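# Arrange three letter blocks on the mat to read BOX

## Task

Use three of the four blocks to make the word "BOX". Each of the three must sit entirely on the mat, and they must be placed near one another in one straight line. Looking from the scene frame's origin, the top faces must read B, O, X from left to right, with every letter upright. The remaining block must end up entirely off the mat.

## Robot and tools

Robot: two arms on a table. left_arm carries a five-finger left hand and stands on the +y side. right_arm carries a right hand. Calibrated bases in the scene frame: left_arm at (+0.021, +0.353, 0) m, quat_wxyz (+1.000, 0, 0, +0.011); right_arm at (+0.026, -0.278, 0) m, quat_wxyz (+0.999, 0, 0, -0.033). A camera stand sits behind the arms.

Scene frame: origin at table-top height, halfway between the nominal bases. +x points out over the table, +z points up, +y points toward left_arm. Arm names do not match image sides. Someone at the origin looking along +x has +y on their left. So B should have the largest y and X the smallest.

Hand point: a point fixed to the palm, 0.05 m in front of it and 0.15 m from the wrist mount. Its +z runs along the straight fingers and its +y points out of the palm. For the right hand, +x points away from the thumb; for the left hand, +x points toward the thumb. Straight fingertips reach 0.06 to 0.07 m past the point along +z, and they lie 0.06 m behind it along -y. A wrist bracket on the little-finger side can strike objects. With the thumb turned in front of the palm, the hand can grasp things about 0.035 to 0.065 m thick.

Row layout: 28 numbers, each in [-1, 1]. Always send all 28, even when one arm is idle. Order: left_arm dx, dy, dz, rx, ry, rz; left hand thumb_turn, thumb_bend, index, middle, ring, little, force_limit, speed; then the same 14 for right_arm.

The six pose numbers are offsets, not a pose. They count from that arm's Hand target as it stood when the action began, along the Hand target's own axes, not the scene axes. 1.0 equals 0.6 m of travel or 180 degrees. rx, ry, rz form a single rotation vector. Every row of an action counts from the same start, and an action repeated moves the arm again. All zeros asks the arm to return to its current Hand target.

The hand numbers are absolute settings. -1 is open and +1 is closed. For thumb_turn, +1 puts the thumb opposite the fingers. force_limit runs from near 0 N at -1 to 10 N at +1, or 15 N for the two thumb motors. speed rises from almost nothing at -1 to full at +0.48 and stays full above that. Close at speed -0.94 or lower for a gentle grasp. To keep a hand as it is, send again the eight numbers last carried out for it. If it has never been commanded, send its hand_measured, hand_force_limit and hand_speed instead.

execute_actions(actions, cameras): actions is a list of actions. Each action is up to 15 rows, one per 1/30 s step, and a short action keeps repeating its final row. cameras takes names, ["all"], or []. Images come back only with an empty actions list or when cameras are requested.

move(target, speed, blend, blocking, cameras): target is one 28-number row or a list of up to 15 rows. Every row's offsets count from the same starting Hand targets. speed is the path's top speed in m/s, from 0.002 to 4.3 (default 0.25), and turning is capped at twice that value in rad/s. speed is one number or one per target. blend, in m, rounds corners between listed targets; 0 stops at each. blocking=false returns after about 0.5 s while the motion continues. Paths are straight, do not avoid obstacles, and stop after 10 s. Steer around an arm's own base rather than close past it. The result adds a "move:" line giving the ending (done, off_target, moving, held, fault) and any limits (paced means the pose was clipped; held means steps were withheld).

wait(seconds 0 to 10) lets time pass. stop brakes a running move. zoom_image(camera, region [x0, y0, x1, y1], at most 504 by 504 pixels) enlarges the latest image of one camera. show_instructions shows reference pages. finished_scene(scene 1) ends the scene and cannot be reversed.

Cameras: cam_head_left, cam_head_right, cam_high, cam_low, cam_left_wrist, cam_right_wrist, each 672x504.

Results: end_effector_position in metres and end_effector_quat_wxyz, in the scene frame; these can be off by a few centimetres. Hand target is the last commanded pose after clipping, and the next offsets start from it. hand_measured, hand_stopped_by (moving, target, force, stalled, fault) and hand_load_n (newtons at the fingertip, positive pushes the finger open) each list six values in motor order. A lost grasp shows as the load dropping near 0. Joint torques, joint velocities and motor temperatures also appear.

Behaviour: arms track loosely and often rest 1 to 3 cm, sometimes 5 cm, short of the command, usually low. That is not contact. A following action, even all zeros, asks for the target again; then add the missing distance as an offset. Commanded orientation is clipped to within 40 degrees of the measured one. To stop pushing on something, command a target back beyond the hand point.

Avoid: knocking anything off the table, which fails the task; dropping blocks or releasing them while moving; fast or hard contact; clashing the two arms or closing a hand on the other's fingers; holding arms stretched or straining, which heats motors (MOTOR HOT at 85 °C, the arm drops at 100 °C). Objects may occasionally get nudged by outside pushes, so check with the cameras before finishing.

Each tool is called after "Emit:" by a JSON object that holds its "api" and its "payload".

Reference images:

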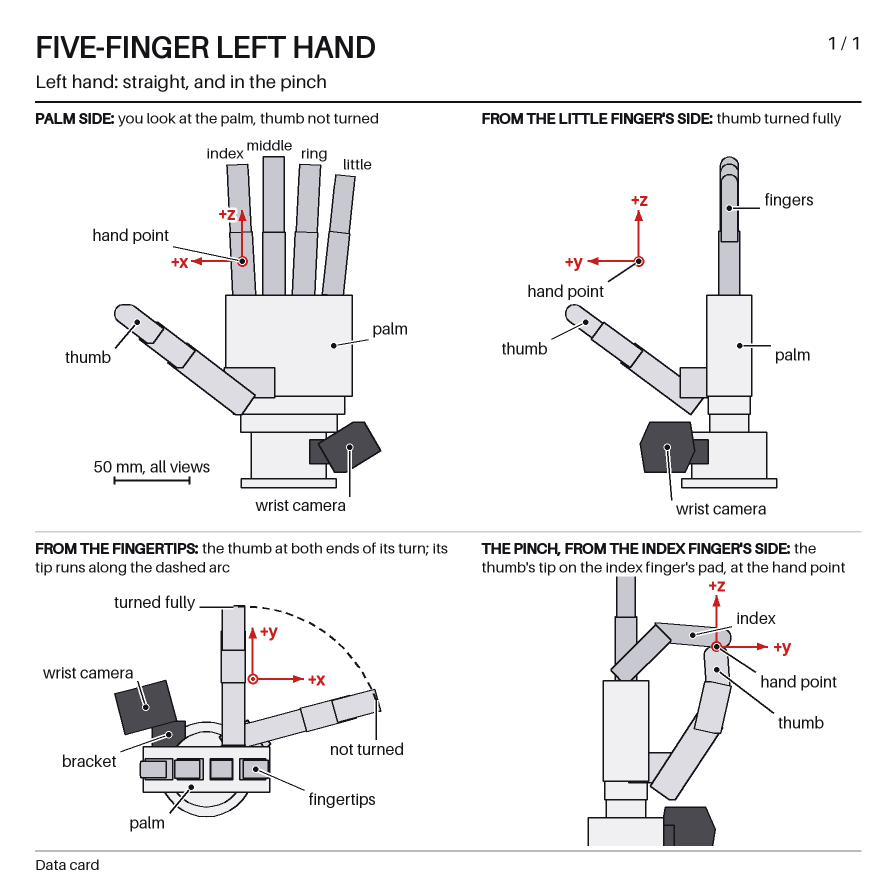

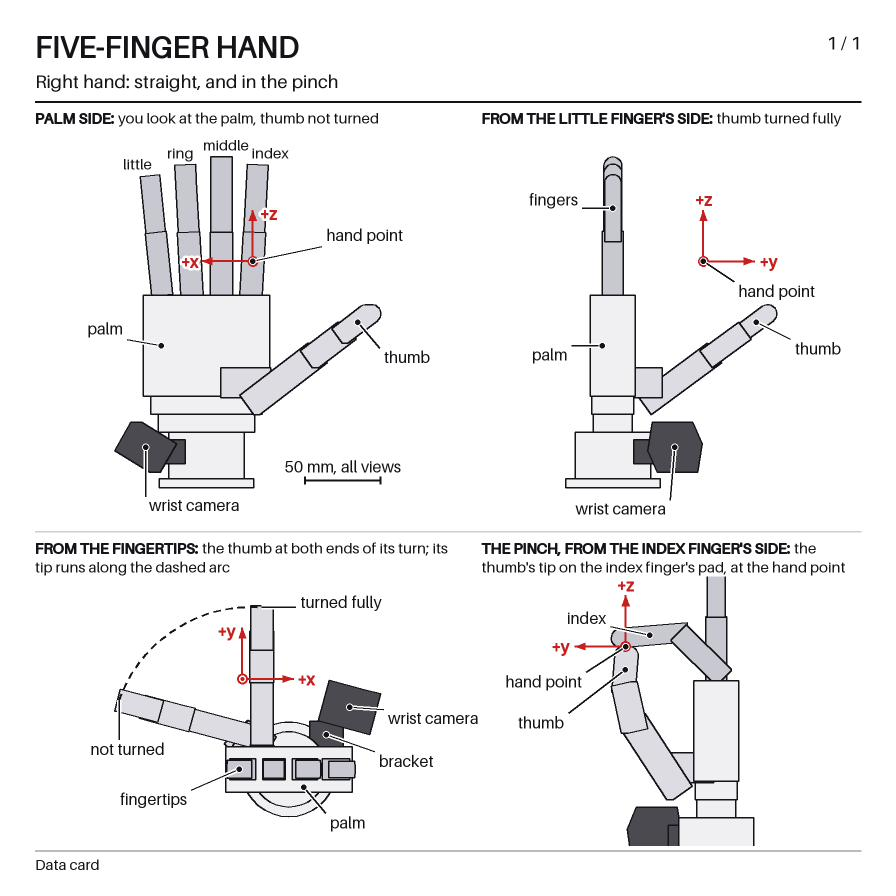

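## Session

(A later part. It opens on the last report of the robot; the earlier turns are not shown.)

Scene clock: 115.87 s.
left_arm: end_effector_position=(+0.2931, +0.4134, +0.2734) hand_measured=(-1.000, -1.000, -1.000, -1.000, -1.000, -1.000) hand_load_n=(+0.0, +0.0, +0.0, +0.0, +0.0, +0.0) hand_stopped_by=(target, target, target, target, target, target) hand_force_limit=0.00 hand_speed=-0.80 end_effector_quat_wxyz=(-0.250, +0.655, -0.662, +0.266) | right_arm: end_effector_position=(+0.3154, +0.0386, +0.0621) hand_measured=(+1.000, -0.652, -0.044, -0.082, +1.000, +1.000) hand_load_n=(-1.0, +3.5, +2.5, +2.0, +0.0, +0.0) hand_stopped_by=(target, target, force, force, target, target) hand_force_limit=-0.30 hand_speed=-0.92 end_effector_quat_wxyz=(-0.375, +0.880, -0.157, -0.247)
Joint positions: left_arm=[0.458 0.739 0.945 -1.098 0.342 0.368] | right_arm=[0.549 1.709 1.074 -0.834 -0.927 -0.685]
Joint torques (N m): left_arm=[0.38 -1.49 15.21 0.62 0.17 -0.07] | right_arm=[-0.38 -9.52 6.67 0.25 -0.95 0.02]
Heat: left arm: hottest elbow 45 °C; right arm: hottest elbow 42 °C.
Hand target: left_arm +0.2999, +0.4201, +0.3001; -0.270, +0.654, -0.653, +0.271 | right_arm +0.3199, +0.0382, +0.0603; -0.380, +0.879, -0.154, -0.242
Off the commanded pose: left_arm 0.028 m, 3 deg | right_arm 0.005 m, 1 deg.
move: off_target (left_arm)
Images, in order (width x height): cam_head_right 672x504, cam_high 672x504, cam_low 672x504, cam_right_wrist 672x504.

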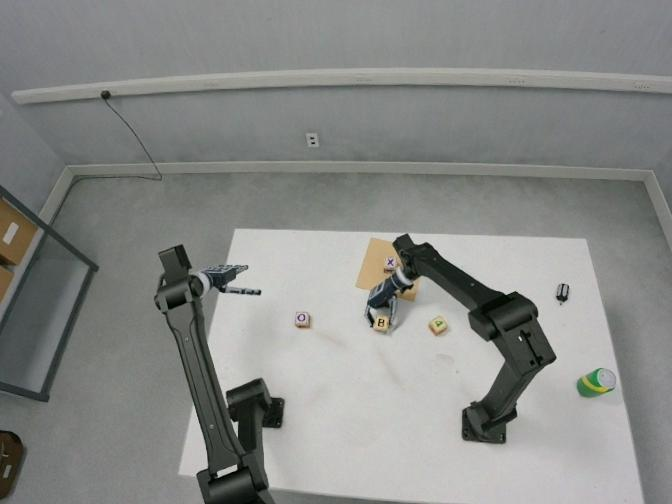

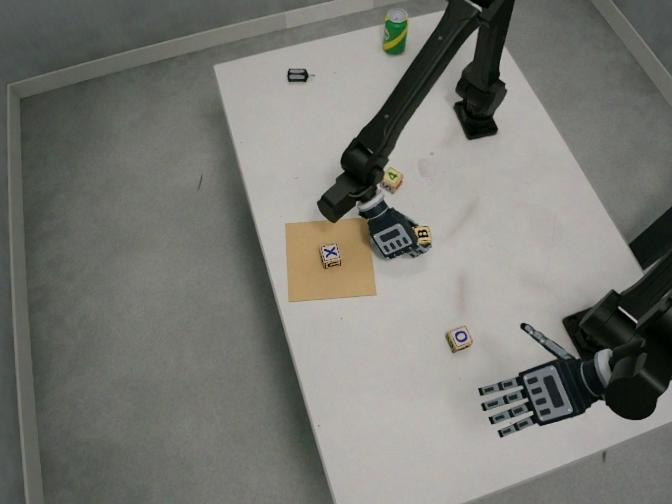

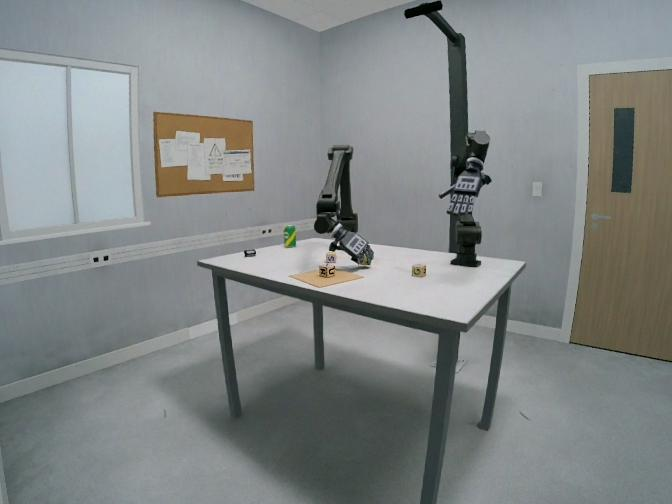

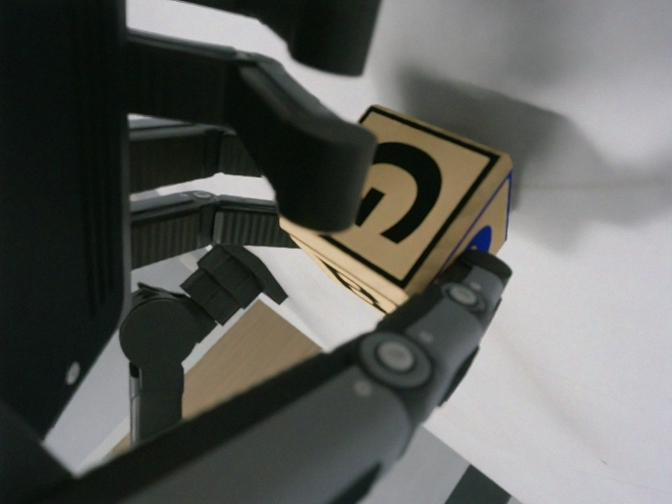

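Emit:
{"api": "zoom_image", "payload": {"camera": "cam_low", "region": [290, 210, 430, 300]}}

Emit:
{"api": "zoom_image", "payload": {"camera": "cam_head_right", "region": [340, 230, 460, 350]}}

Scaled by 3.600.

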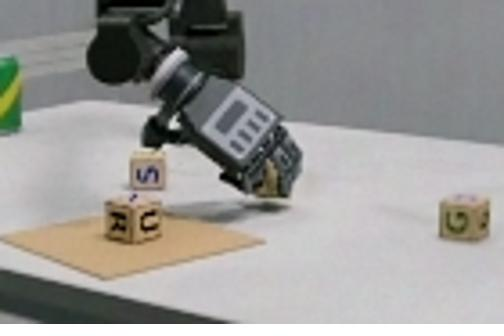

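Scaled by 4.200.

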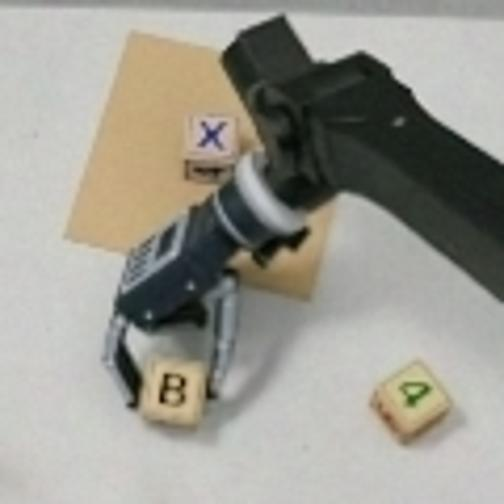

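Emit:
{"api": "move", "payload": {"target": [0,0,0,0,0,0,-1,-1,-1,-1,-1,-1,0,-0.8,0.0147,0.0161,0.0161,0,0,0,1,-0.65,0.5,0.5,1,1,-0.3,-0.92], "speed": 0.06, "cameras": ["cam_right_wrist"]}}

Scene clock: 117.13 s.
left_arm: end_effector_position=(+0.2931, +0.4134, +0.2734) hand_measured=(-1.000, -1.000, -1.000, -1.000, -1.000, -1.000) hand_load_n=(+0.0, +0.0, +0.0, +0.0, +0.0, +0.0) hand_stopped_by=(target, target, target, target, target, target) hand_force_limit=0.00 hand_speed=-0.80 end_effector_quat_wxyz=(-0.250, +0.655, -0.662, +0.266) | right_arm: end_effector_position=(+0.3182, +0.0404, +0.0519) hand_measured=(+1.000, -0.650, -0.044, -0.082, +1.000, +1.000) hand_load_n=(-0.5, +1.5, +1.0, +0.5, +0.0, +0.0) hand_stopped_by=(target, target, force, force, target, target) hand_force_limit=-0.30 hand_speed=-0.92 end_effector_quat_wxyz=(-0.380, +0.879, -0.153, -0.243)
Joint positions: left_arm=[0.458 0.739 0.945 -1.098 0.342 0.368] | right_arm=[0.548 1.726 1.065 -0.794 -0.93 -0.685]
Joint torques (N m): left_arm=[0.32 -1.49 15.21 0.61 0.17 -0.07] | right_arm=[-0.44 -9.29 5.9 0.29 -0.8 -0.01]
Heat: left arm: hottest elbow 45 °C; right arm: hottest elbow 42 °C.
Hand target: left_arm +0.2999, +0.4201, +0.3001; -0.270, +0.654, -0.653, +0.271 | right_arm +0.3199, +0.0382, +0.0440; -0.380, +0.879, -0.154, -0.242
Off the commanded pose: left_arm 0.028 m, 3 deg | right_arm 0.008 m, 0 deg.
move: off_target (left_arm)
Images, in order (width x height): cam_right_wrist 672x504.

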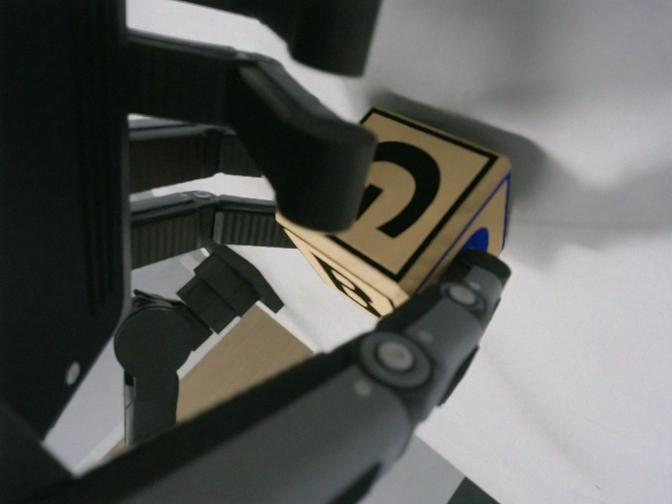

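Emit:
{"api": "move", "payload": {"target": [0,0,0,0,0,0,-1,-1,-1,-1,-1,-1,0,-0.8,0.0072,0.0079,0.0079,0,0,0,1,-0.65,0.5,0.5,1,1,-0.3,-0.92], "speed": 0.05, "cameras": ["cam_right_wrist","cam_head_right"]}}

Emit:
{"api": "zoom_image", "payload": {"camera": "cam_head_right", "region": [340, 290, 420, 350]}}

Scene clock: 118.17 s.
left_arm: end_effector_position=(+0.2931, +0.4134, +0.2734) hand_measured=(-1.000, -1.000, -1.000, -1.000, -1.000, -1.000) hand_load_n=(+0.0, +0.0, -0.5, +0.0, +0.0, +0.0) hand_stopped_by=(target, target, target, target, target, target) hand_force_limit=0.00 hand_speed=-0.80 end_effector_quat_wxyz=(-0.250, +0.655, -0.662, +0.266) | right_arm: end_effector_position=(+0.3186, +0.0412, +0.0477) hand_measured=(+1.000, -0.650, -0.044, -0.082, +1.000, +1.000) hand_load_n=(+0.5, +2.5, +1.0, +0.5, +0.0, +0.0) hand_stopped_by=(target, target, force, force, target, target) hand_force_limit=-0.30 hand_speed=-0.92 end_effector_quat_wxyz=(-0.383, +0.879, -0.152, -0.242)
Joint positions: left_arm=[0.458 0.739 0.945 -1.098 0.342 0.368] | right_arm=[0.548 1.733 1.06 -0.776 -0.934 -0.685]
Joint torques (N m): left_arm=[0.38 -1.49 15.21 0.62 0.17 -0.07] | right_arm=[-0.03 -8.06 5.64 0.46 -0.57 -0.08]
Heat: left arm: hottest elbow 45 °C; right arm: hottest elbow 42 °C.
Hand target: left_arm +0.2999, +0.4201, +0.3001; -0.270, +0.654, -0.653, +0.271 | right_arm +0.3198, +0.0381, +0.0359; -0.380, +0.879, -0.154, -0.242
Off the commanded pose: left_arm 0.028 m, 3 deg | right_arm 0.012 m, 0 deg.
move: off_target (left_arm, right_arm)
Images, in order (width x height): cam_head_right 672x504, cam_right_wrist 672x504.

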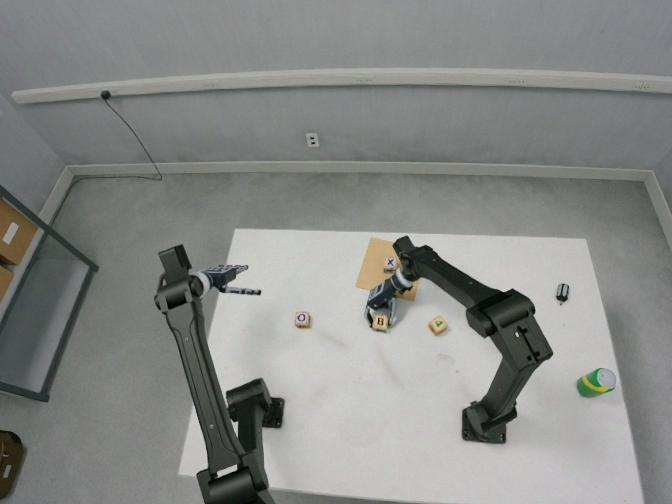

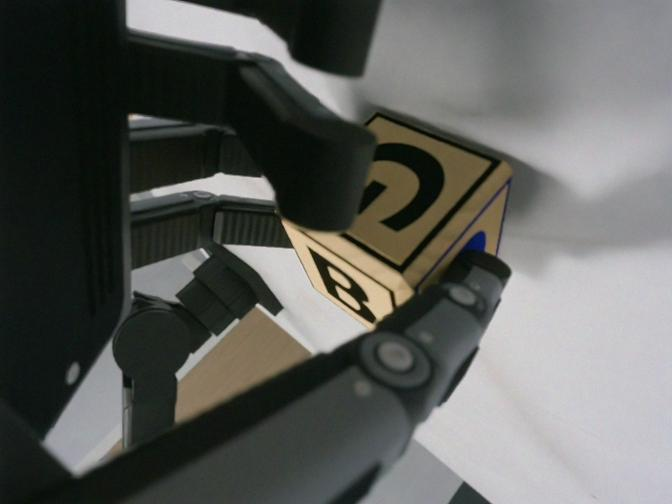

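Scaled by 6.300.

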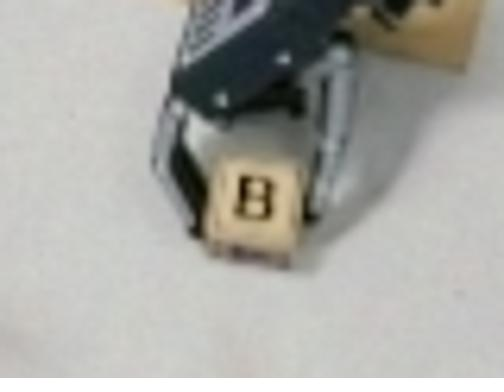

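Emit:
{"api": "execute_actions", "payload": {"actions": [[[0,0,0,0,0,0,-1,-1,-1,-1,-1,-1,0,-0.8,-0.0054,-0.0059,-0.0059,0,0,0,1,-0.9,0.5,0.5,1,1,-0.3,-0.8]],[[0,0,0,0,0,0,-1,-1,-1,-1,-1,-1,0,-0.8,0,0,0,0,0,0,1,-0.9,0.5,0.5,1,1,-0.3,-0.8]],[[0,0,0,0,0,0,-1,-1,-1,-1,-1,-1,0,-0.8,0,0,0,0,0,0,1,-0.9,-0.35,-0.35,1,1,-0.3,-0.8]],[[0,0,0,0,0,0,-1,-1,-1,-1,-1,-1,0,-0.8,0,0,0,0,0,0,1,-0.9,-0.35,-0.35,1,1,-0.3,-0.8]]], "cameras": ["cam_right_wrist","cam_head_right"]}}

Emit:
{"api": "zoom_image", "payload": {"camera": "cam_head_right", "region": [340, 290, 420, 350]}}

Scene clock: 120.70 s.
left_arm: end_effector_position=(+0.2931, +0.4134, +0.2734) hand_measured=(-1.000, -1.000, -1.000, -1.000, -1.000, -1.000) hand_load_n=(+0.0, +0.0, +0.0, +0.0, +0.0, +0.0) hand_stopped_by=(target, target, target, target, target, target) hand_force_limit=0.00 hand_speed=-0.80 end_effector_quat_wxyz=(-0.250, +0.655, -0.662, +0.266) | right_arm: end_effector_position=(+0.3184, +0.0419, +0.0491) hand_measured=(+1.000, -0.900, -0.350, -0.350, +1.000, +1.000) hand_load_n=(+0.0, +0.0, +0.0, -1.5, +0.0, +0.0) hand_stopped_by=(target, target, target, target, target, target) hand_force_limit=-0.30 hand_speed=-0.80 end_effector_quat_wxyz=(-0.386, +0.877, -0.152, -0.244)
Joint positions: left_arm=[0.458 0.739 0.945 -1.098 0.342 0.368] | right_arm=[0.547 1.733 1.06 -0.776 -0.944 -0.685]
Joint torques (N m): left_arm=[0.38 -1.49 15.21 0.59 0.16 -0.07] | right_arm=[0.32 -9.76 6.11 -0.01 -0.32 -0.05]
Heat: left arm: hottest elbow 45 °C; right arm: hottest elbow 42 °C.
Hand target: left_arm +0.2999, +0.4201, +0.3001; -0.270, +0.654, -0.653, +0.271 | right_arm +0.3199, +0.0381, +0.0419; -0.380, +0.879, -0.154, -0.242
Off the commanded pose: left_arm 0.028 m, 3 deg | right_arm 0.008 m, 1 deg.
Images, in order (width x height): cam_head_right 672x504, cam_right_wrist 672x504.

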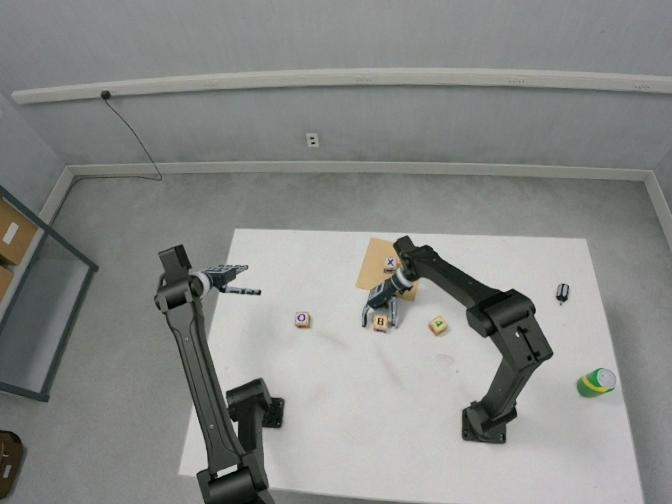

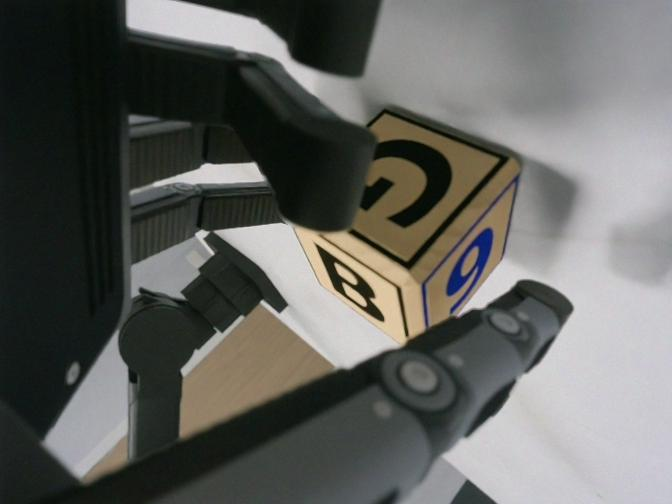

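Scaled by 6.300.

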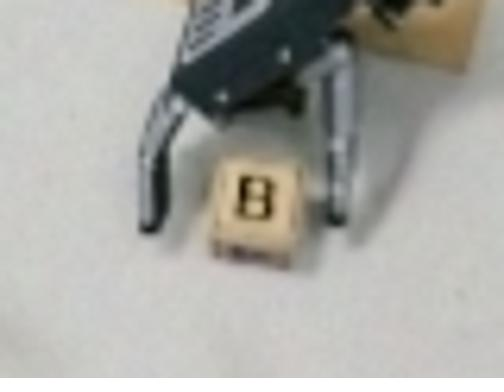

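Emit:
{"api": "move", "payload": {"target": [[0,0,0,0,0,0,-1,-1,-1,-1,-1,-1,0,-0.8,0.0002,-0.1482,-0.1322,0,0,0,1,-0.9,-0.35,-0.35,1,1,-0.3,-0.8],[0,0,0,0,0,0,-1,-1,-1,-1,-1,-1,0,-0.8,0.1062,-0.2527,-0.231,0.1338,0.4256,0.2157,1,-0.9,-0.35,-0.35,1,1,-0.3,-0.8]], "speed": [0.15,0.3], "blend": [0.03,0], "cameras": ["cam_right_wrist","cam_head_right","cam_head_left"]}}

Scene clock: 125.77 s.
left_arm: end_effector_position=(+0.2931, +0.4134, +0.2734) hand_measured=(-1.000, -1.000, -1.000, -1.000, -1.000, -1.000) hand_load_n=(+0.0, +0.0, +0.0, +0.0, +0.0, +0.0) hand_stopped_by=(target, target, target, target, target, target) hand_force_limit=0.00 hand_speed=-0.80 end_effector_quat_wxyz=(-0.250, +0.655, -0.662, +0.266) | right_arm: end_effector_position=(+0.4709, +0.0151, +0.1562) hand_measured=(+1.000, -0.900, -0.350, -0.350, +1.000, +1.000) hand_load_n=(+0.0, +0.0, +0.0, +0.0, +0.0, +0.0) hand_stopped_by=(target, target, target, target, target, target) hand_force_limit=-0.30 hand_speed=-0.80 end_effector_quat_wxyz=(-0.251, +0.662, -0.653, +0.269)
Joint positions: left_arm=[0.458 0.739 0.945 -1.098 0.342 0.368] | right_arm=[0.712 1.434 1.127 -0.63 0.441 0.484]
Joint torques (N m): left_arm=[0.32 -1.61 15.23 0.61 0.17 -0.07] | right_arm=[0.79 -7.47 13.07 0.51 0.4 0.15]
Heat: left arm: hottest elbow 46 °C; right arm: hottest elbow 42 °C.
Hand target: left_arm +0.2999, +0.4201, +0.3001; -0.270, +0.654, -0.653, +0.271 | right_arm +0.4848, +0.0301, +0.1795; -0.270, +0.653, -0.654, +0.271
Off the commanded pose: left_arm 0.028 m, 3 deg | right_arm 0.031 m, 3 deg.
move: off_target (left_arm, right_arm)
Images, in order (width x height): cam_head_left 672x504, cam_head_right 672x504, cam_right_wrist 672x504.

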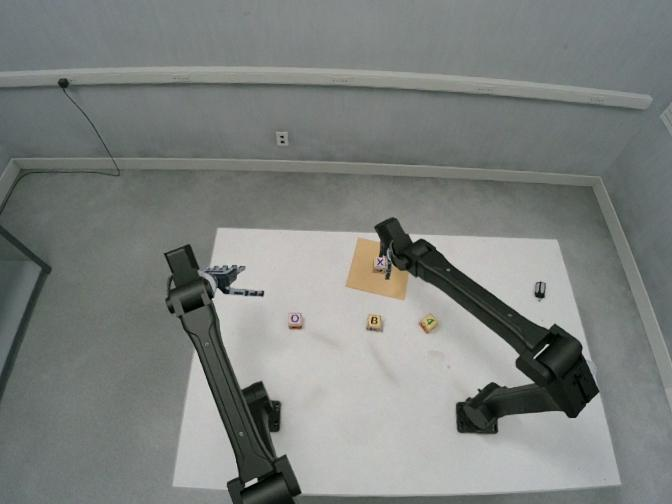

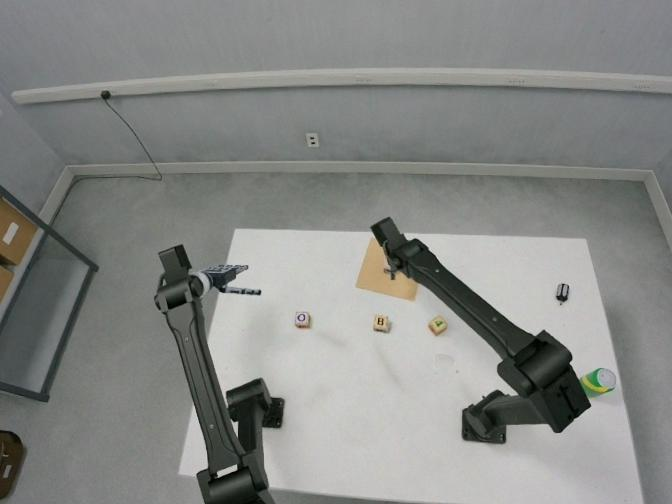

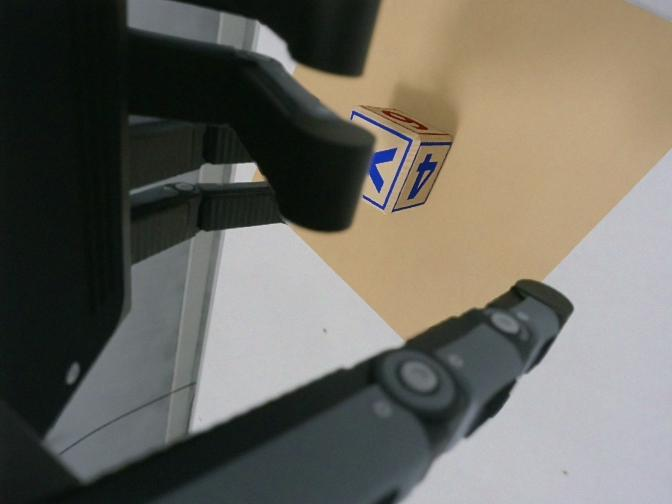

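Emit:
{"api": "zoom_image", "payload": {"camera": "cam_head_left", "region": [270, 220, 450, 355]}}

Scaled by 2.800.

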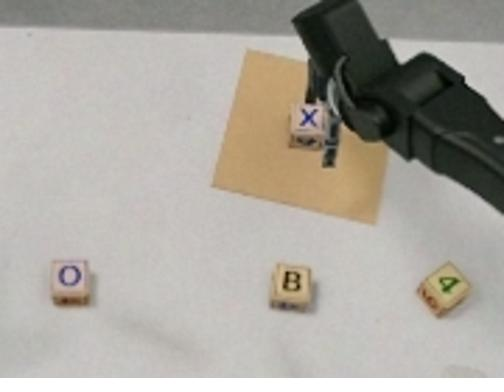

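Emit:
{"api": "move", "payload": {"target": [0,0,0,0,0,0,-1,-1,-1,-1,-1,-1,0,-0.8,-0.025,0.0442,0.155,0,0.0157,0.0157,1,-0.9,-0.35,-0.35,-1,-1,-0.3,-0.8], "speed": 0.18, "cameras": ["cam_right_wrist"]}}

Scene clock: 131.27 s.
left_arm: end_effector_position=(+0.2931, +0.4134, +0.2734) hand_measured=(-1.000, -1.000, -1.000, -1.000, -1.000, -1.000) hand_load_n=(+0.0, +0.0, +0.0, +0.0, +0.0, +0.0) hand_stopped_by=(target, target, target, target, target, target) hand_force_limit=0.00 hand_speed=-0.80 end_effector_quat_wxyz=(-0.250, +0.655, -0.662, +0.266) | right_arm: end_effector_position=(+0.5183, +0.0392, +0.0857) hand_measured=(+1.000, -0.900, -0.350, -0.350, -1.000, -1.000) hand_load_n=(+0.0, +0.0, +0.0, +0.0, -0.5, +0.0) hand_stopped_by=(target, target, target, target, target, target) hand_force_limit=-0.30 hand_speed=-0.80 end_effector_quat_wxyz=(-0.248, +0.640, -0.671, +0.280)
Joint positions: left_arm=[0.458 0.739 0.945 -1.098 0.342 0.368] | right_arm=[0.706 1.638 1.16 -0.467 0.477 0.529]
Joint torques (N m): left_arm=[0.38 -1.49 15.23 0.62 0.17 -0.07] | right_arm=[0.09 -9.64 10.56 1.03 0.22 0.1]
Heat: left arm: hottest elbow 46 °C; right arm: hottest elbow 42 °C.
Hand target: left_arm +0.2999, +0.4201, +0.3001; -0.270, +0.654, -0.653, +0.271 | right_arm +0.5319, +0.0451, +0.0952; -0.261, +0.630, -0.676, +0.280
Off the commanded pose: left_arm 0.028 m, 3 deg | right_arm 0.017 m, 2 deg.
move: off_target (left_arm, right_arm)
Images, in order (width x height): cam_right_wrist 672x504.

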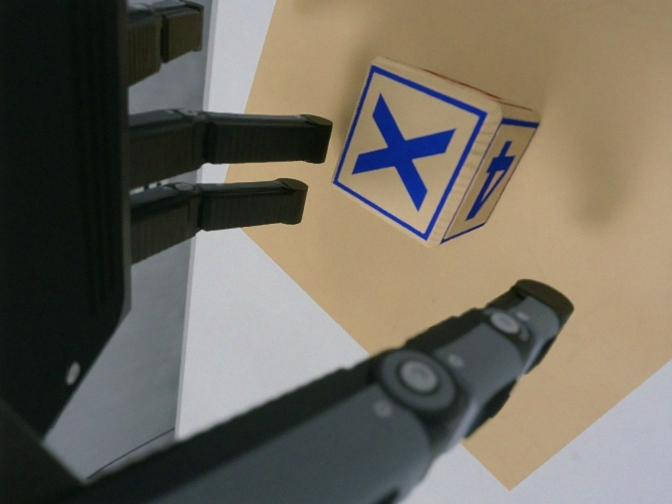

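Emit:
{"api": "move", "payload": {"target": [0,0,0,0,0,0,-1,-1,-1,-1,-1,-1,0,-0.8,0.0427,0.0073,0.0233,0,0.0079,0.0079,1,-0.9,-0.35,-0.35,-1,-1,-0.3,-0.8], "speed": 0.12, "cameras": ["cam_right_wrist"]}}

Scene clock: 133.60 s.
left_arm: end_effector_position=(+0.2931, +0.4134, +0.2734) hand_measured=(-1.000, -1.000, -1.000, -1.000, -1.000, -1.000) hand_load_n=(+0.0, +0.0, +0.0, +0.0, +0.0, +0.0) hand_stopped_by=(target, target, target, target, target, target) hand_force_limit=0.00 hand_speed=-0.80 end_effector_quat_wxyz=(-0.250, +0.655, -0.662, +0.266) | right_arm: end_effector_position=(+0.5318, +0.0187, +0.0823) hand_measured=(+1.000, -0.900, -0.350, -0.350, -1.000, -1.000) hand_load_n=(+0.0, +0.0, +0.0, +0.0, -0.5, +0.0) hand_stopped_by=(target, target, target, target, target, target) hand_force_limit=-0.30 hand_speed=-0.80 end_effector_quat_wxyz=(-0.249, +0.624, -0.684, +0.285)
Joint positions: left_arm=[0.458 0.739 0.945 -1.098 0.342 0.368] | right_arm=[0.662 1.638 1.145 -0.438 0.474 0.529]
Joint torques (N m): left_arm=[0.32 -1.49 15.21 0.61 0.17 -0.06] | right_arm=[-0.09 -10.23 7.84 1.35 0.16 0.1]
Heat: left arm: hottest elbow 46 °C; right arm: hottest elbow 42 °C.
Hand target: left_arm +0.2999, +0.4201, +0.3001; -0.270, +0.654, -0.653, +0.271 | right_arm +0.5368, +0.0190, +0.0821; +0.256, -0.618, +0.687, -0.285
Off the commanded pose: left_arm 0.028 m, 3 deg | right_arm 0.005 m, 1 deg.
move: off_target (left_arm)
Images, in order (width x height): cam_right_wrist 672x504.

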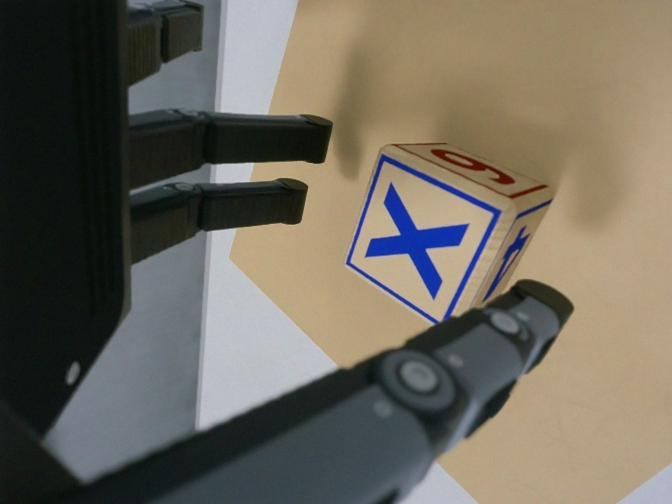

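Emit:
{"api": "move", "payload": {"target": [[0,0,0,0,0,0,-1,-1,-1,-1,-1,-1,0,-0.8,-0.0043,0.0263,-0.0215,0,0.0118,0.0118,1,-0.9,-0.35,-0.35,-1,-1,-0.3,-0.8],[0,0,0,0,0,0,-1,-1,-1,-1,-1,-1,0,-0.8,-0.0043,0.038,-0.0098,0,0.0118,0.0118,1,-0.9,-0.35,-0.35,-1,-1,-0.3,-0.8]], "speed": 0.1, "cameras": ["cam_right_wrist"]}}

Scene clock: 135.77 s.
left_arm: end_effector_position=(+0.2931, +0.4134, +0.2734) hand_measured=(-1.000, -1.000, -1.000, -1.000, -1.000, -1.000) hand_load_n=(+0.0, +0.0, +0.0, +0.0, +0.0, +0.0) hand_stopped_by=(target, target, target, target, target, target) hand_force_limit=0.00 hand_speed=-0.80 end_effector_quat_wxyz=(-0.250, +0.655, -0.662, +0.266) | right_arm: end_effector_position=(+0.5153, +0.0188, +0.0667) hand_measured=(+1.000, -0.900, -0.350, -0.350, -1.000, -1.000) hand_load_n=(+0.0, +0.0, +0.0, +0.0, +0.0, +0.0) hand_stopped_by=(target, target, target, target, target, target) hand_force_limit=-0.30 hand_speed=-0.80 end_effector_quat_wxyz=(-0.238, +0.605, -0.701, +0.291)
Joint positions: left_arm=[0.458 0.739 0.945 -1.098 0.342 0.368] | right_arm=[0.692 1.638 1.105 -0.441 0.523 0.608]
Joint torques (N m): left_arm=[0.32 -1.55 15.21 0.62 0.17 -0.07] | right_arm=[1.38 -11.22 7.68 1.36 0.38 0.11]
Heat: left arm: hottest elbow 46 °C; right arm: hottest elbow 42 °C.
Hand target: left_arm +0.2999, +0.4201, +0.3001; -0.270, +0.654, -0.653, +0.271 | right_arm +0.5169, +0.0237, +0.0701; +0.248, -0.600, +0.703, -0.291
Off the commanded pose: left_arm 0.028 m, 3 deg | right_arm 0.006 m, 1 deg.
move: off_target (left_arm)
Images, in order (width x height): cam_right_wrist 672x504.

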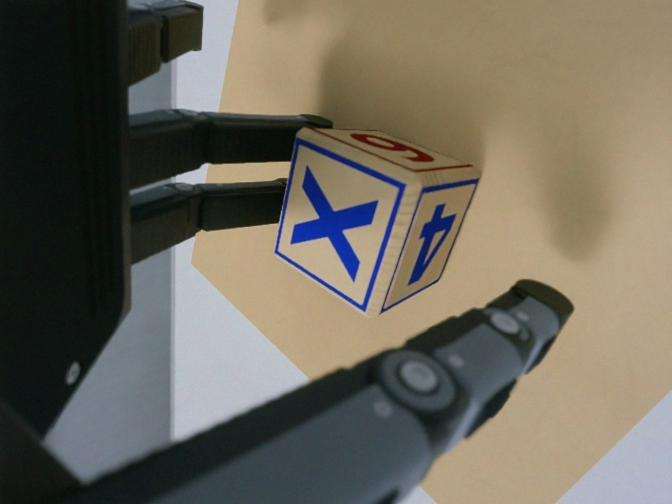

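Emit:
{"api": "move", "payload": {"target": [0,0,0,0,0,0,-1,-1,-1,-1,-1,-1,0,-0.8,-0.0029,-0.0116,0.0116,0,0,0,1,-0.9,-0.35,-0.35,-1,-1,-0.3,-0.8], "speed": 0.1, "cameras": ["cam_right_wrist"]}}

Scene clock: 136.97 s.
left_arm: end_effector_position=(+0.2931, +0.4134, +0.2734) hand_measured=(-1.000, -1.000, -1.000, -1.000, -1.000, -1.000) hand_load_n=(+0.0, +0.0, +0.0, +0.0, +0.0, +0.0) hand_stopped_by=(target, target, target, target, target, target) hand_force_limit=0.00 hand_speed=-0.80 end_effector_quat_wxyz=(-0.250, +0.655, -0.662, +0.266) | right_arm: end_effector_position=(+0.5151, +0.0189, +0.0646) hand_measured=(+1.000, -0.900, -0.350, -0.350, -1.000, -1.000) hand_load_n=(+0.0, +0.0, +0.0, +0.5, -0.5, +0.0) hand_stopped_by=(target, target, target, target, target, target) hand_force_limit=-0.30 hand_speed=-0.80 end_effector_quat_wxyz=(-0.237, +0.606, -0.701, +0.291)
Joint positions: left_arm=[0.458 0.739 0.945 -1.098 0.342 0.368] | right_arm=[0.692 1.642 1.105 -0.441 0.522 0.608]
Joint torques (N m): left_arm=[0.38 -1.49 15.23 0.61 0.18 -0.07] | right_arm=[0.5 -9.58 9.46 1.36 0.2 -0.02]
Heat: left arm: hottest elbow 46 °C; right arm: hottest elbow 42 °C.
Hand target: left_arm +0.2999, +0.4201, +0.3001; -0.270, +0.654, -0.653, +0.271 | right_arm +0.5270, +0.0239, +0.0702; +0.248, -0.599, +0.703, -0.291
Off the commanded pose: left_arm 0.028 m, 3 deg | right_arm 0.014 m, 2 deg.
move: off_target (left_arm, right_arm)
Images, in order (width x height): cam_right_wrist 672x504.

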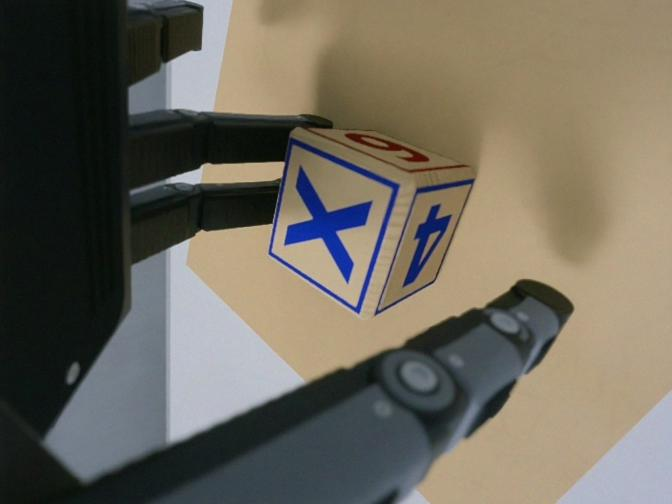

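Emit:
{"api": "move", "payload": {"target": [0,0,0,0,0,0,-1,-1,-1,-1,-1,-1,0,-0.8,-0.0022,-0.0118,0.0047,0,0,0,1,-0.9,-0.35,-0.35,-1,-1,-0.3,-0.8], "speed": 0.1, "cameras": ["cam_right_wrist"]}}

Scene clock: 137.90 s.
left_arm: end_effector_position=(+0.2931, +0.4134, +0.2734) hand_measured=(-1.000, -1.000, -1.000, -1.000, -1.000, -1.000) hand_load_n=(+0.0, +0.0, +0.0, +0.0, +0.0, +0.0) hand_stopped_by=(target, target, target, target, target, target) hand_force_limit=0.00 hand_speed=-0.80 end_effector_quat_wxyz=(-0.250, +0.655, -0.662, +0.266) | right_arm: end_effector_position=(+0.5157, +0.0167, +0.0598) hand_measured=(+1.000, -0.900, -0.350, -0.350, -1.000, -1.000) hand_load_n=(+0.0, +0.0, +0.0, +0.0, +0.0, -0.5) hand_stopped_by=(target, target, target, target, target, target) hand_force_limit=-0.30 hand_speed=-0.80 end_effector_quat_wxyz=(-0.233, +0.607, -0.703, +0.289)
Joint positions: left_arm=[0.458 0.739 0.945 -1.098 0.342 0.368] | right_arm=[0.687 1.65 1.105 -0.441 0.518 0.608]
Joint torques (N m): left_arm=[0.38 -1.44 15.23 0.64 0.17 -0.06] | right_arm=[-0.21 -9.7 10.76 1.06 0.17 -0.03]
Heat: left arm: hottest elbow 46 °C; right arm: hottest elbow 42 °C.
Hand target: left_arm +0.2999, +0.4201, +0.3001; -0.270, +0.654, -0.653, +0.271 | right_arm +0.5340, +0.0242, +0.0732; +0.248, -0.599, +0.703, -0.291
Off the commanded pose: left_arm 0.028 m, 3 deg | right_arm 0.024 m, 2 deg.
move: off_target (left_arm, right_arm)
Images, in order (width x height): cam_right_wrist 672x504.

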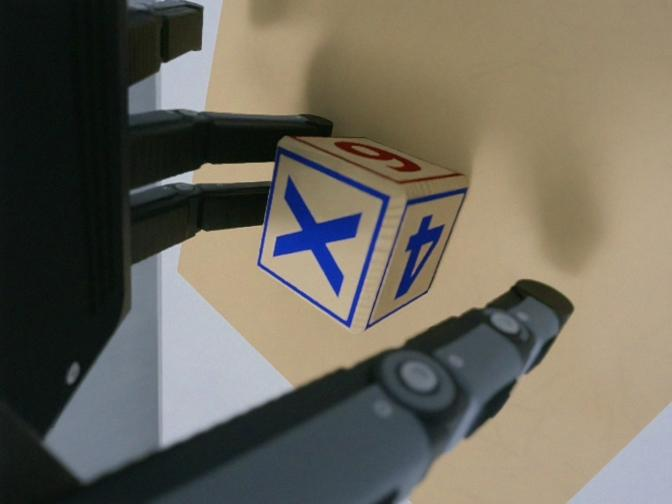

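Emit:
{"api": "move", "payload": {"target": [0,0,0,0,0,0,-1,-1,-1,-1,-1,-1,0,-0.8,-0.0006,-0.02,-0.0153,0,0,0,1,-0.9,-0.35,-0.35,-1,-1,-0.3,-0.8], "speed": 0.1, "cameras": ["cam_right_wrist"]}}

Scene clock: 139.10 s.
left_arm: end_effector_position=(+0.2931, +0.4134, +0.2734) hand_measured=(-1.000, -1.000, -1.000, -1.000, -1.000, -1.000) hand_load_n=(+0.0, +0.0, +0.0, +0.0, +0.0, +0.0) hand_stopped_by=(target, target, target, target, target, target) hand_force_limit=0.00 hand_speed=-0.80 end_effector_quat_wxyz=(-0.250, +0.655, -0.662, +0.266) | right_arm: end_effector_position=(+0.5166, +0.0163, +0.0626) hand_measured=(+1.000, -0.900, -0.350, -0.350, -1.000, -1.000) hand_load_n=(+0.0, +0.0, +0.0, +0.0, +0.0, +0.0) hand_stopped_by=(target, target, target, target, target, target) hand_force_limit=-0.30 hand_speed=-0.80 end_effector_quat_wxyz=(-0.229, +0.608, -0.704, +0.288)
Joint positions: left_arm=[0.458 0.739 0.945 -1.098 0.342 0.368] | right_arm=[0.685 1.65 1.116 -0.46 0.516 0.608]
Joint torques (N m): left_arm=[0.32 -1.44 15.23 0.61 0.18 -0.07] | right_arm=[0.03 -11.46 11.92 0.28 0.19 -0.13]
Heat: left arm: hottest elbow 46 °C; right arm: hottest elbow 42 °C.
Hand target: left_arm +0.2999, +0.4201, +0.3001; -0.270, +0.654, -0.653, +0.271 | right_arm +0.5362, +0.0242, +0.0884; +0.249, -0.599, +0.703, -0.291
Off the commanded pose: left_arm 0.028 m, 3 deg | right_arm 0.033 m, 2 deg.
move: off_target (left_arm, right_arm)
Images, in order (width x height): cam_right_wrist 672x504.

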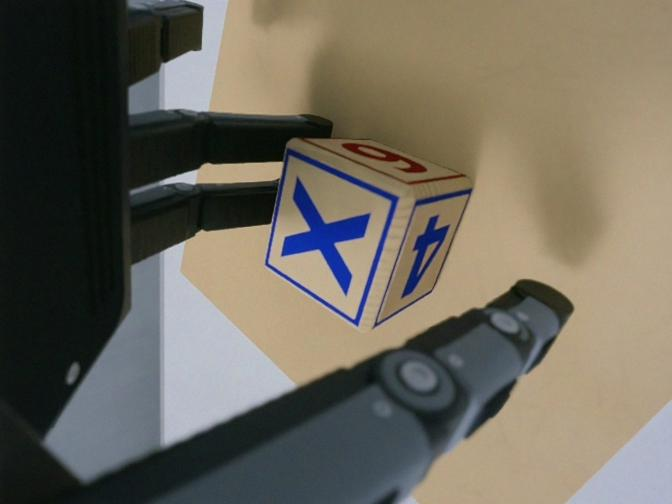

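Emit:
{"api": "execute_actions", "payload": {"actions": [[[0,0,0,0,0,0,-1,-1,-1,-1,-1,-1,0,-0.8,0,0,0,0,0,0,1,-0.65,-0.35,-0.35,-1,-1,-0.3,-0.6]],[[0,0,0,0,0,0,-1,-1,-1,-1,-1,-1,0,-0.8,0,0,0,0,0,0,1,-0.65,0.5,0.5,-1,-1,-0.3,-0.92]],[[0,0,0,0,0,0,-1,-1,-1,-1,-1,-1,0,-0.8,0,0,0,0,0,0,1,-0.65,0.5,0.5,-1,-1,-0.3,-0.92]],[[0,0,0,0,0,0,-1,-1,-1,-1,-1,-1,0,-0.8,0,0,0,0,0,0,1,-0.65,0.5,0.5,-1,-1,-0.3,-0.92]],[[0,0,0,0,0,0,-1,-1,-1,-1,-1,-1,0,-0.8,0,0,0,0,0,0,1,-0.65,0.5,0.5,-1,-1,-0.3,-0.92]],[[0,0,0,0,0,0,-1,-1,-1,-1,-1,-1,0,-0.8,0,0,0,0,0,0,1,-0.65,0.5,0.5,-1,-1,-0.3,-0.92]],[[0,0,0,0,0,0,-1,-1,-1,-1,-1,-1,0,-0.8,0,0,0,0,0,0,1,-0.65,0.5,0.5,-1,-1,-0.3,-0.92]],[[0,0,0,0,0,0,-1,-1,-1,-1,-1,-1,0,-0.8,0,0,0,0,0,0,1,-0.65,0.5,0.5,-1,-1,-0.3,-0.92]]], "cameras": ["cam_right_wrist"]}}

Scene clock: 143.67 s.
left_arm: end_effector_position=(+0.2931, +0.4134, +0.2734) hand_measured=(-1.000, -1.000, -1.000, -1.000, -1.000, -1.000) hand_load_n=(+0.0, +0.0, +0.0, +0.0, +0.0, +0.0) hand_stopped_by=(target, target, target, target, target, target) hand_force_limit=0.00 hand_speed=-0.80 end_effector_quat_wxyz=(-0.250, +0.655, -0.662, +0.266) | right_arm: end_effector_position=(+0.5165, +0.0160, +0.0625) hand_measured=(+1.000, -0.650, -0.038, -0.082, -1.000, -1.000) hand_load_n=(-2.0, +3.5, +4.5, +0.0, +0.0, +0.0) hand_stopped_by=(target, target, force, force, target, target) hand_force_limit=-0.30 hand_speed=-0.92 end_effector_quat_wxyz=(-0.229, +0.608, -0.704, +0.288)
Joint positions: left_arm=[0.458 0.739 0.945 -1.098 0.342 0.368] | right_arm=[0.684 1.65 1.116 -0.46 0.516 0.608]
Joint torques (N m): left_arm=[0.32 -1.49 15.21 0.59 0.17 -0.07] | right_arm=[0.44 -11.52 11.77 0.31 0.25 -0.09]
Motor temperatures (°C): left_arm=[31 36 47 32 27 28] | right_arm=[31 33 42 29 27 28]
Heat: left arm: hottest elbow 47 °C; right arm: hottest elbow 42 °C.
Hand target: left_arm +0.2999, +0.4201, +0.3001; -0.270, +0.654, -0.653, +0.271 | right_arm +0.5361, +0.0243, +0.0883; +0.249, -0.599, +0.703, -0.291
Off the commanded pose: left_arm 0.028 m, 3 deg | right_arm 0.033 m, 2 deg.
Images, in order (width x height): cam_right_wrist 672x504.

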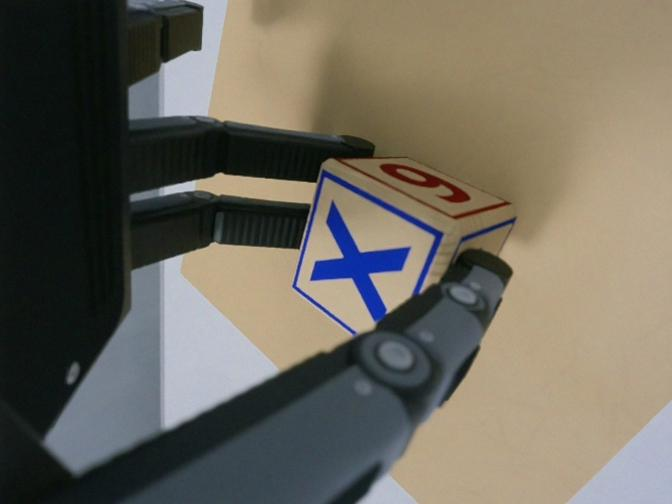

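Emit:
{"api": "move", "payload": {"target": [[0,0,0,0,0,0,-1,-1,-1,-1,-1,-1,0,-0.8,-0.0015,-0.0411,-0.0296,0,0,0,1,-0.65,0.5,0.5,-1,-1,-0.3,-0.92],[0,0,0,0,0,0,-1,-1,-1,-1,-1,-1,0,-0.8,0.0888,-0.0524,-0.0183,0,0,0,1,-0.65,0.5,0.5,-1,-1,-0.3,-0.92]], "speed": 0.12, "blend": [0.01,0], "cameras": ["cam_right_wrist","cam_head_left","cam_head_right"]}}

Scene clock: 145.47 s.
left_arm: end_effector_position=(+0.2931, +0.4134, +0.2734) hand_measured=(-1.000, -1.000, -1.000, -1.000, -1.000, -1.000) hand_load_n=(+0.0, +0.0, +0.0, +0.0, +0.0, +0.0) hand_stopped_by=(target, target, target, target, target, target) hand_force_limit=0.00 hand_speed=-0.80 end_effector_quat_wxyz=(-0.250, +0.655, -0.662, +0.266) | right_arm: end_effector_position=(+0.5370, -0.0314, +0.1073) hand_measured=(+1.000, -0.650, -0.038, -0.082, -1.000, -1.000) hand_load_n=(-1.5, +3.5, +4.5, +0.0, +0.0, +0.0) hand_stopped_by=(target, target, force, force, target, target) hand_force_limit=-0.30 hand_speed=-0.92 end_effector_quat_wxyz=(+0.234, -0.602, +0.707, -0.287)
Joint positions: left_arm=[0.458 0.739 0.945 -1.098 0.342 0.368] | right_arm=[0.578 1.566 1.135 -0.51 0.455 0.52]
Joint torques (N m): left_arm=[0.32 -1.55 15.21 0.62 0.17 -0.07] | right_arm=[0.56 -11.34 8.47 1.57 0.11 -0.07]
Heat: left arm: hottest elbow 47 °C; right arm: hottest elbow 42 °C.
Hand target: left_arm +0.2999, +0.4201, +0.3001; -0.270, +0.654, -0.653, +0.271 | right_arm +0.5420, -0.0307, +0.1183; +0.249, -0.599, +0.703, -0.291
Off the commanded pose: left_arm 0.028 m, 3 deg | right_arm 0.012 m, 2 deg.
move: off_target (left_arm, right_arm)
Images, in order (width x height): cam_head_left 672x504, cam_head_right 672x504, cam_right_wrist 672x504.

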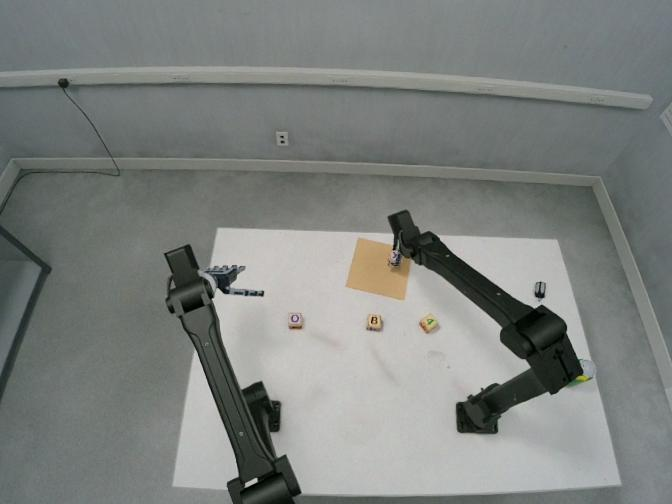

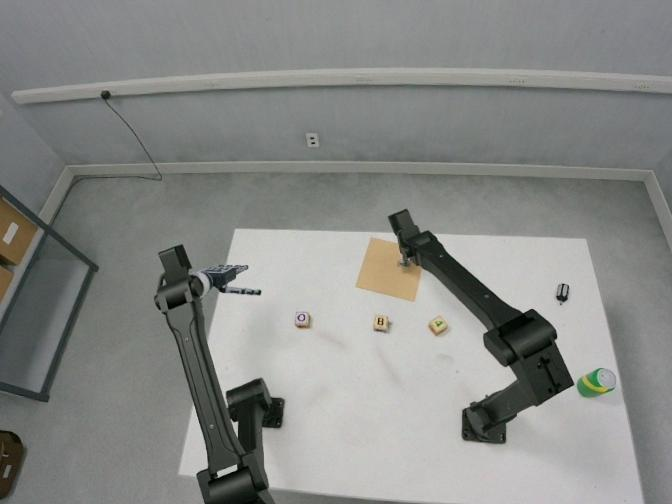

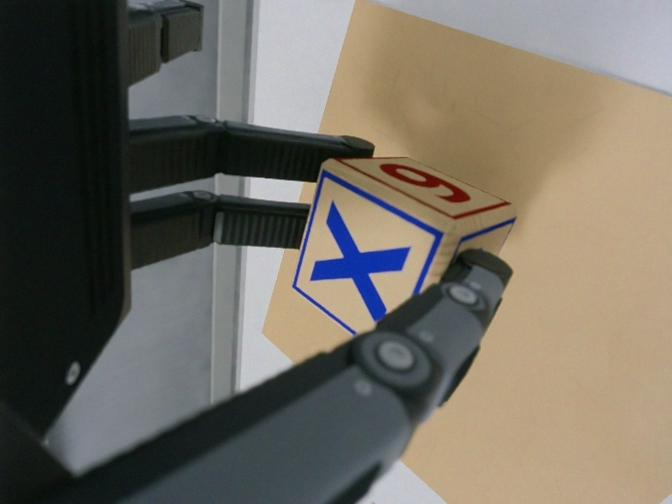

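Emit:
{"api": "zoom_image", "payload": {"camera": "cam_head_left", "region": [340, 225, 450, 345]}}

Scaled by 4.200.

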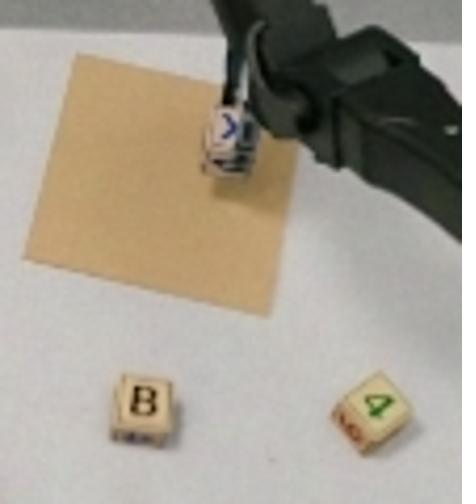

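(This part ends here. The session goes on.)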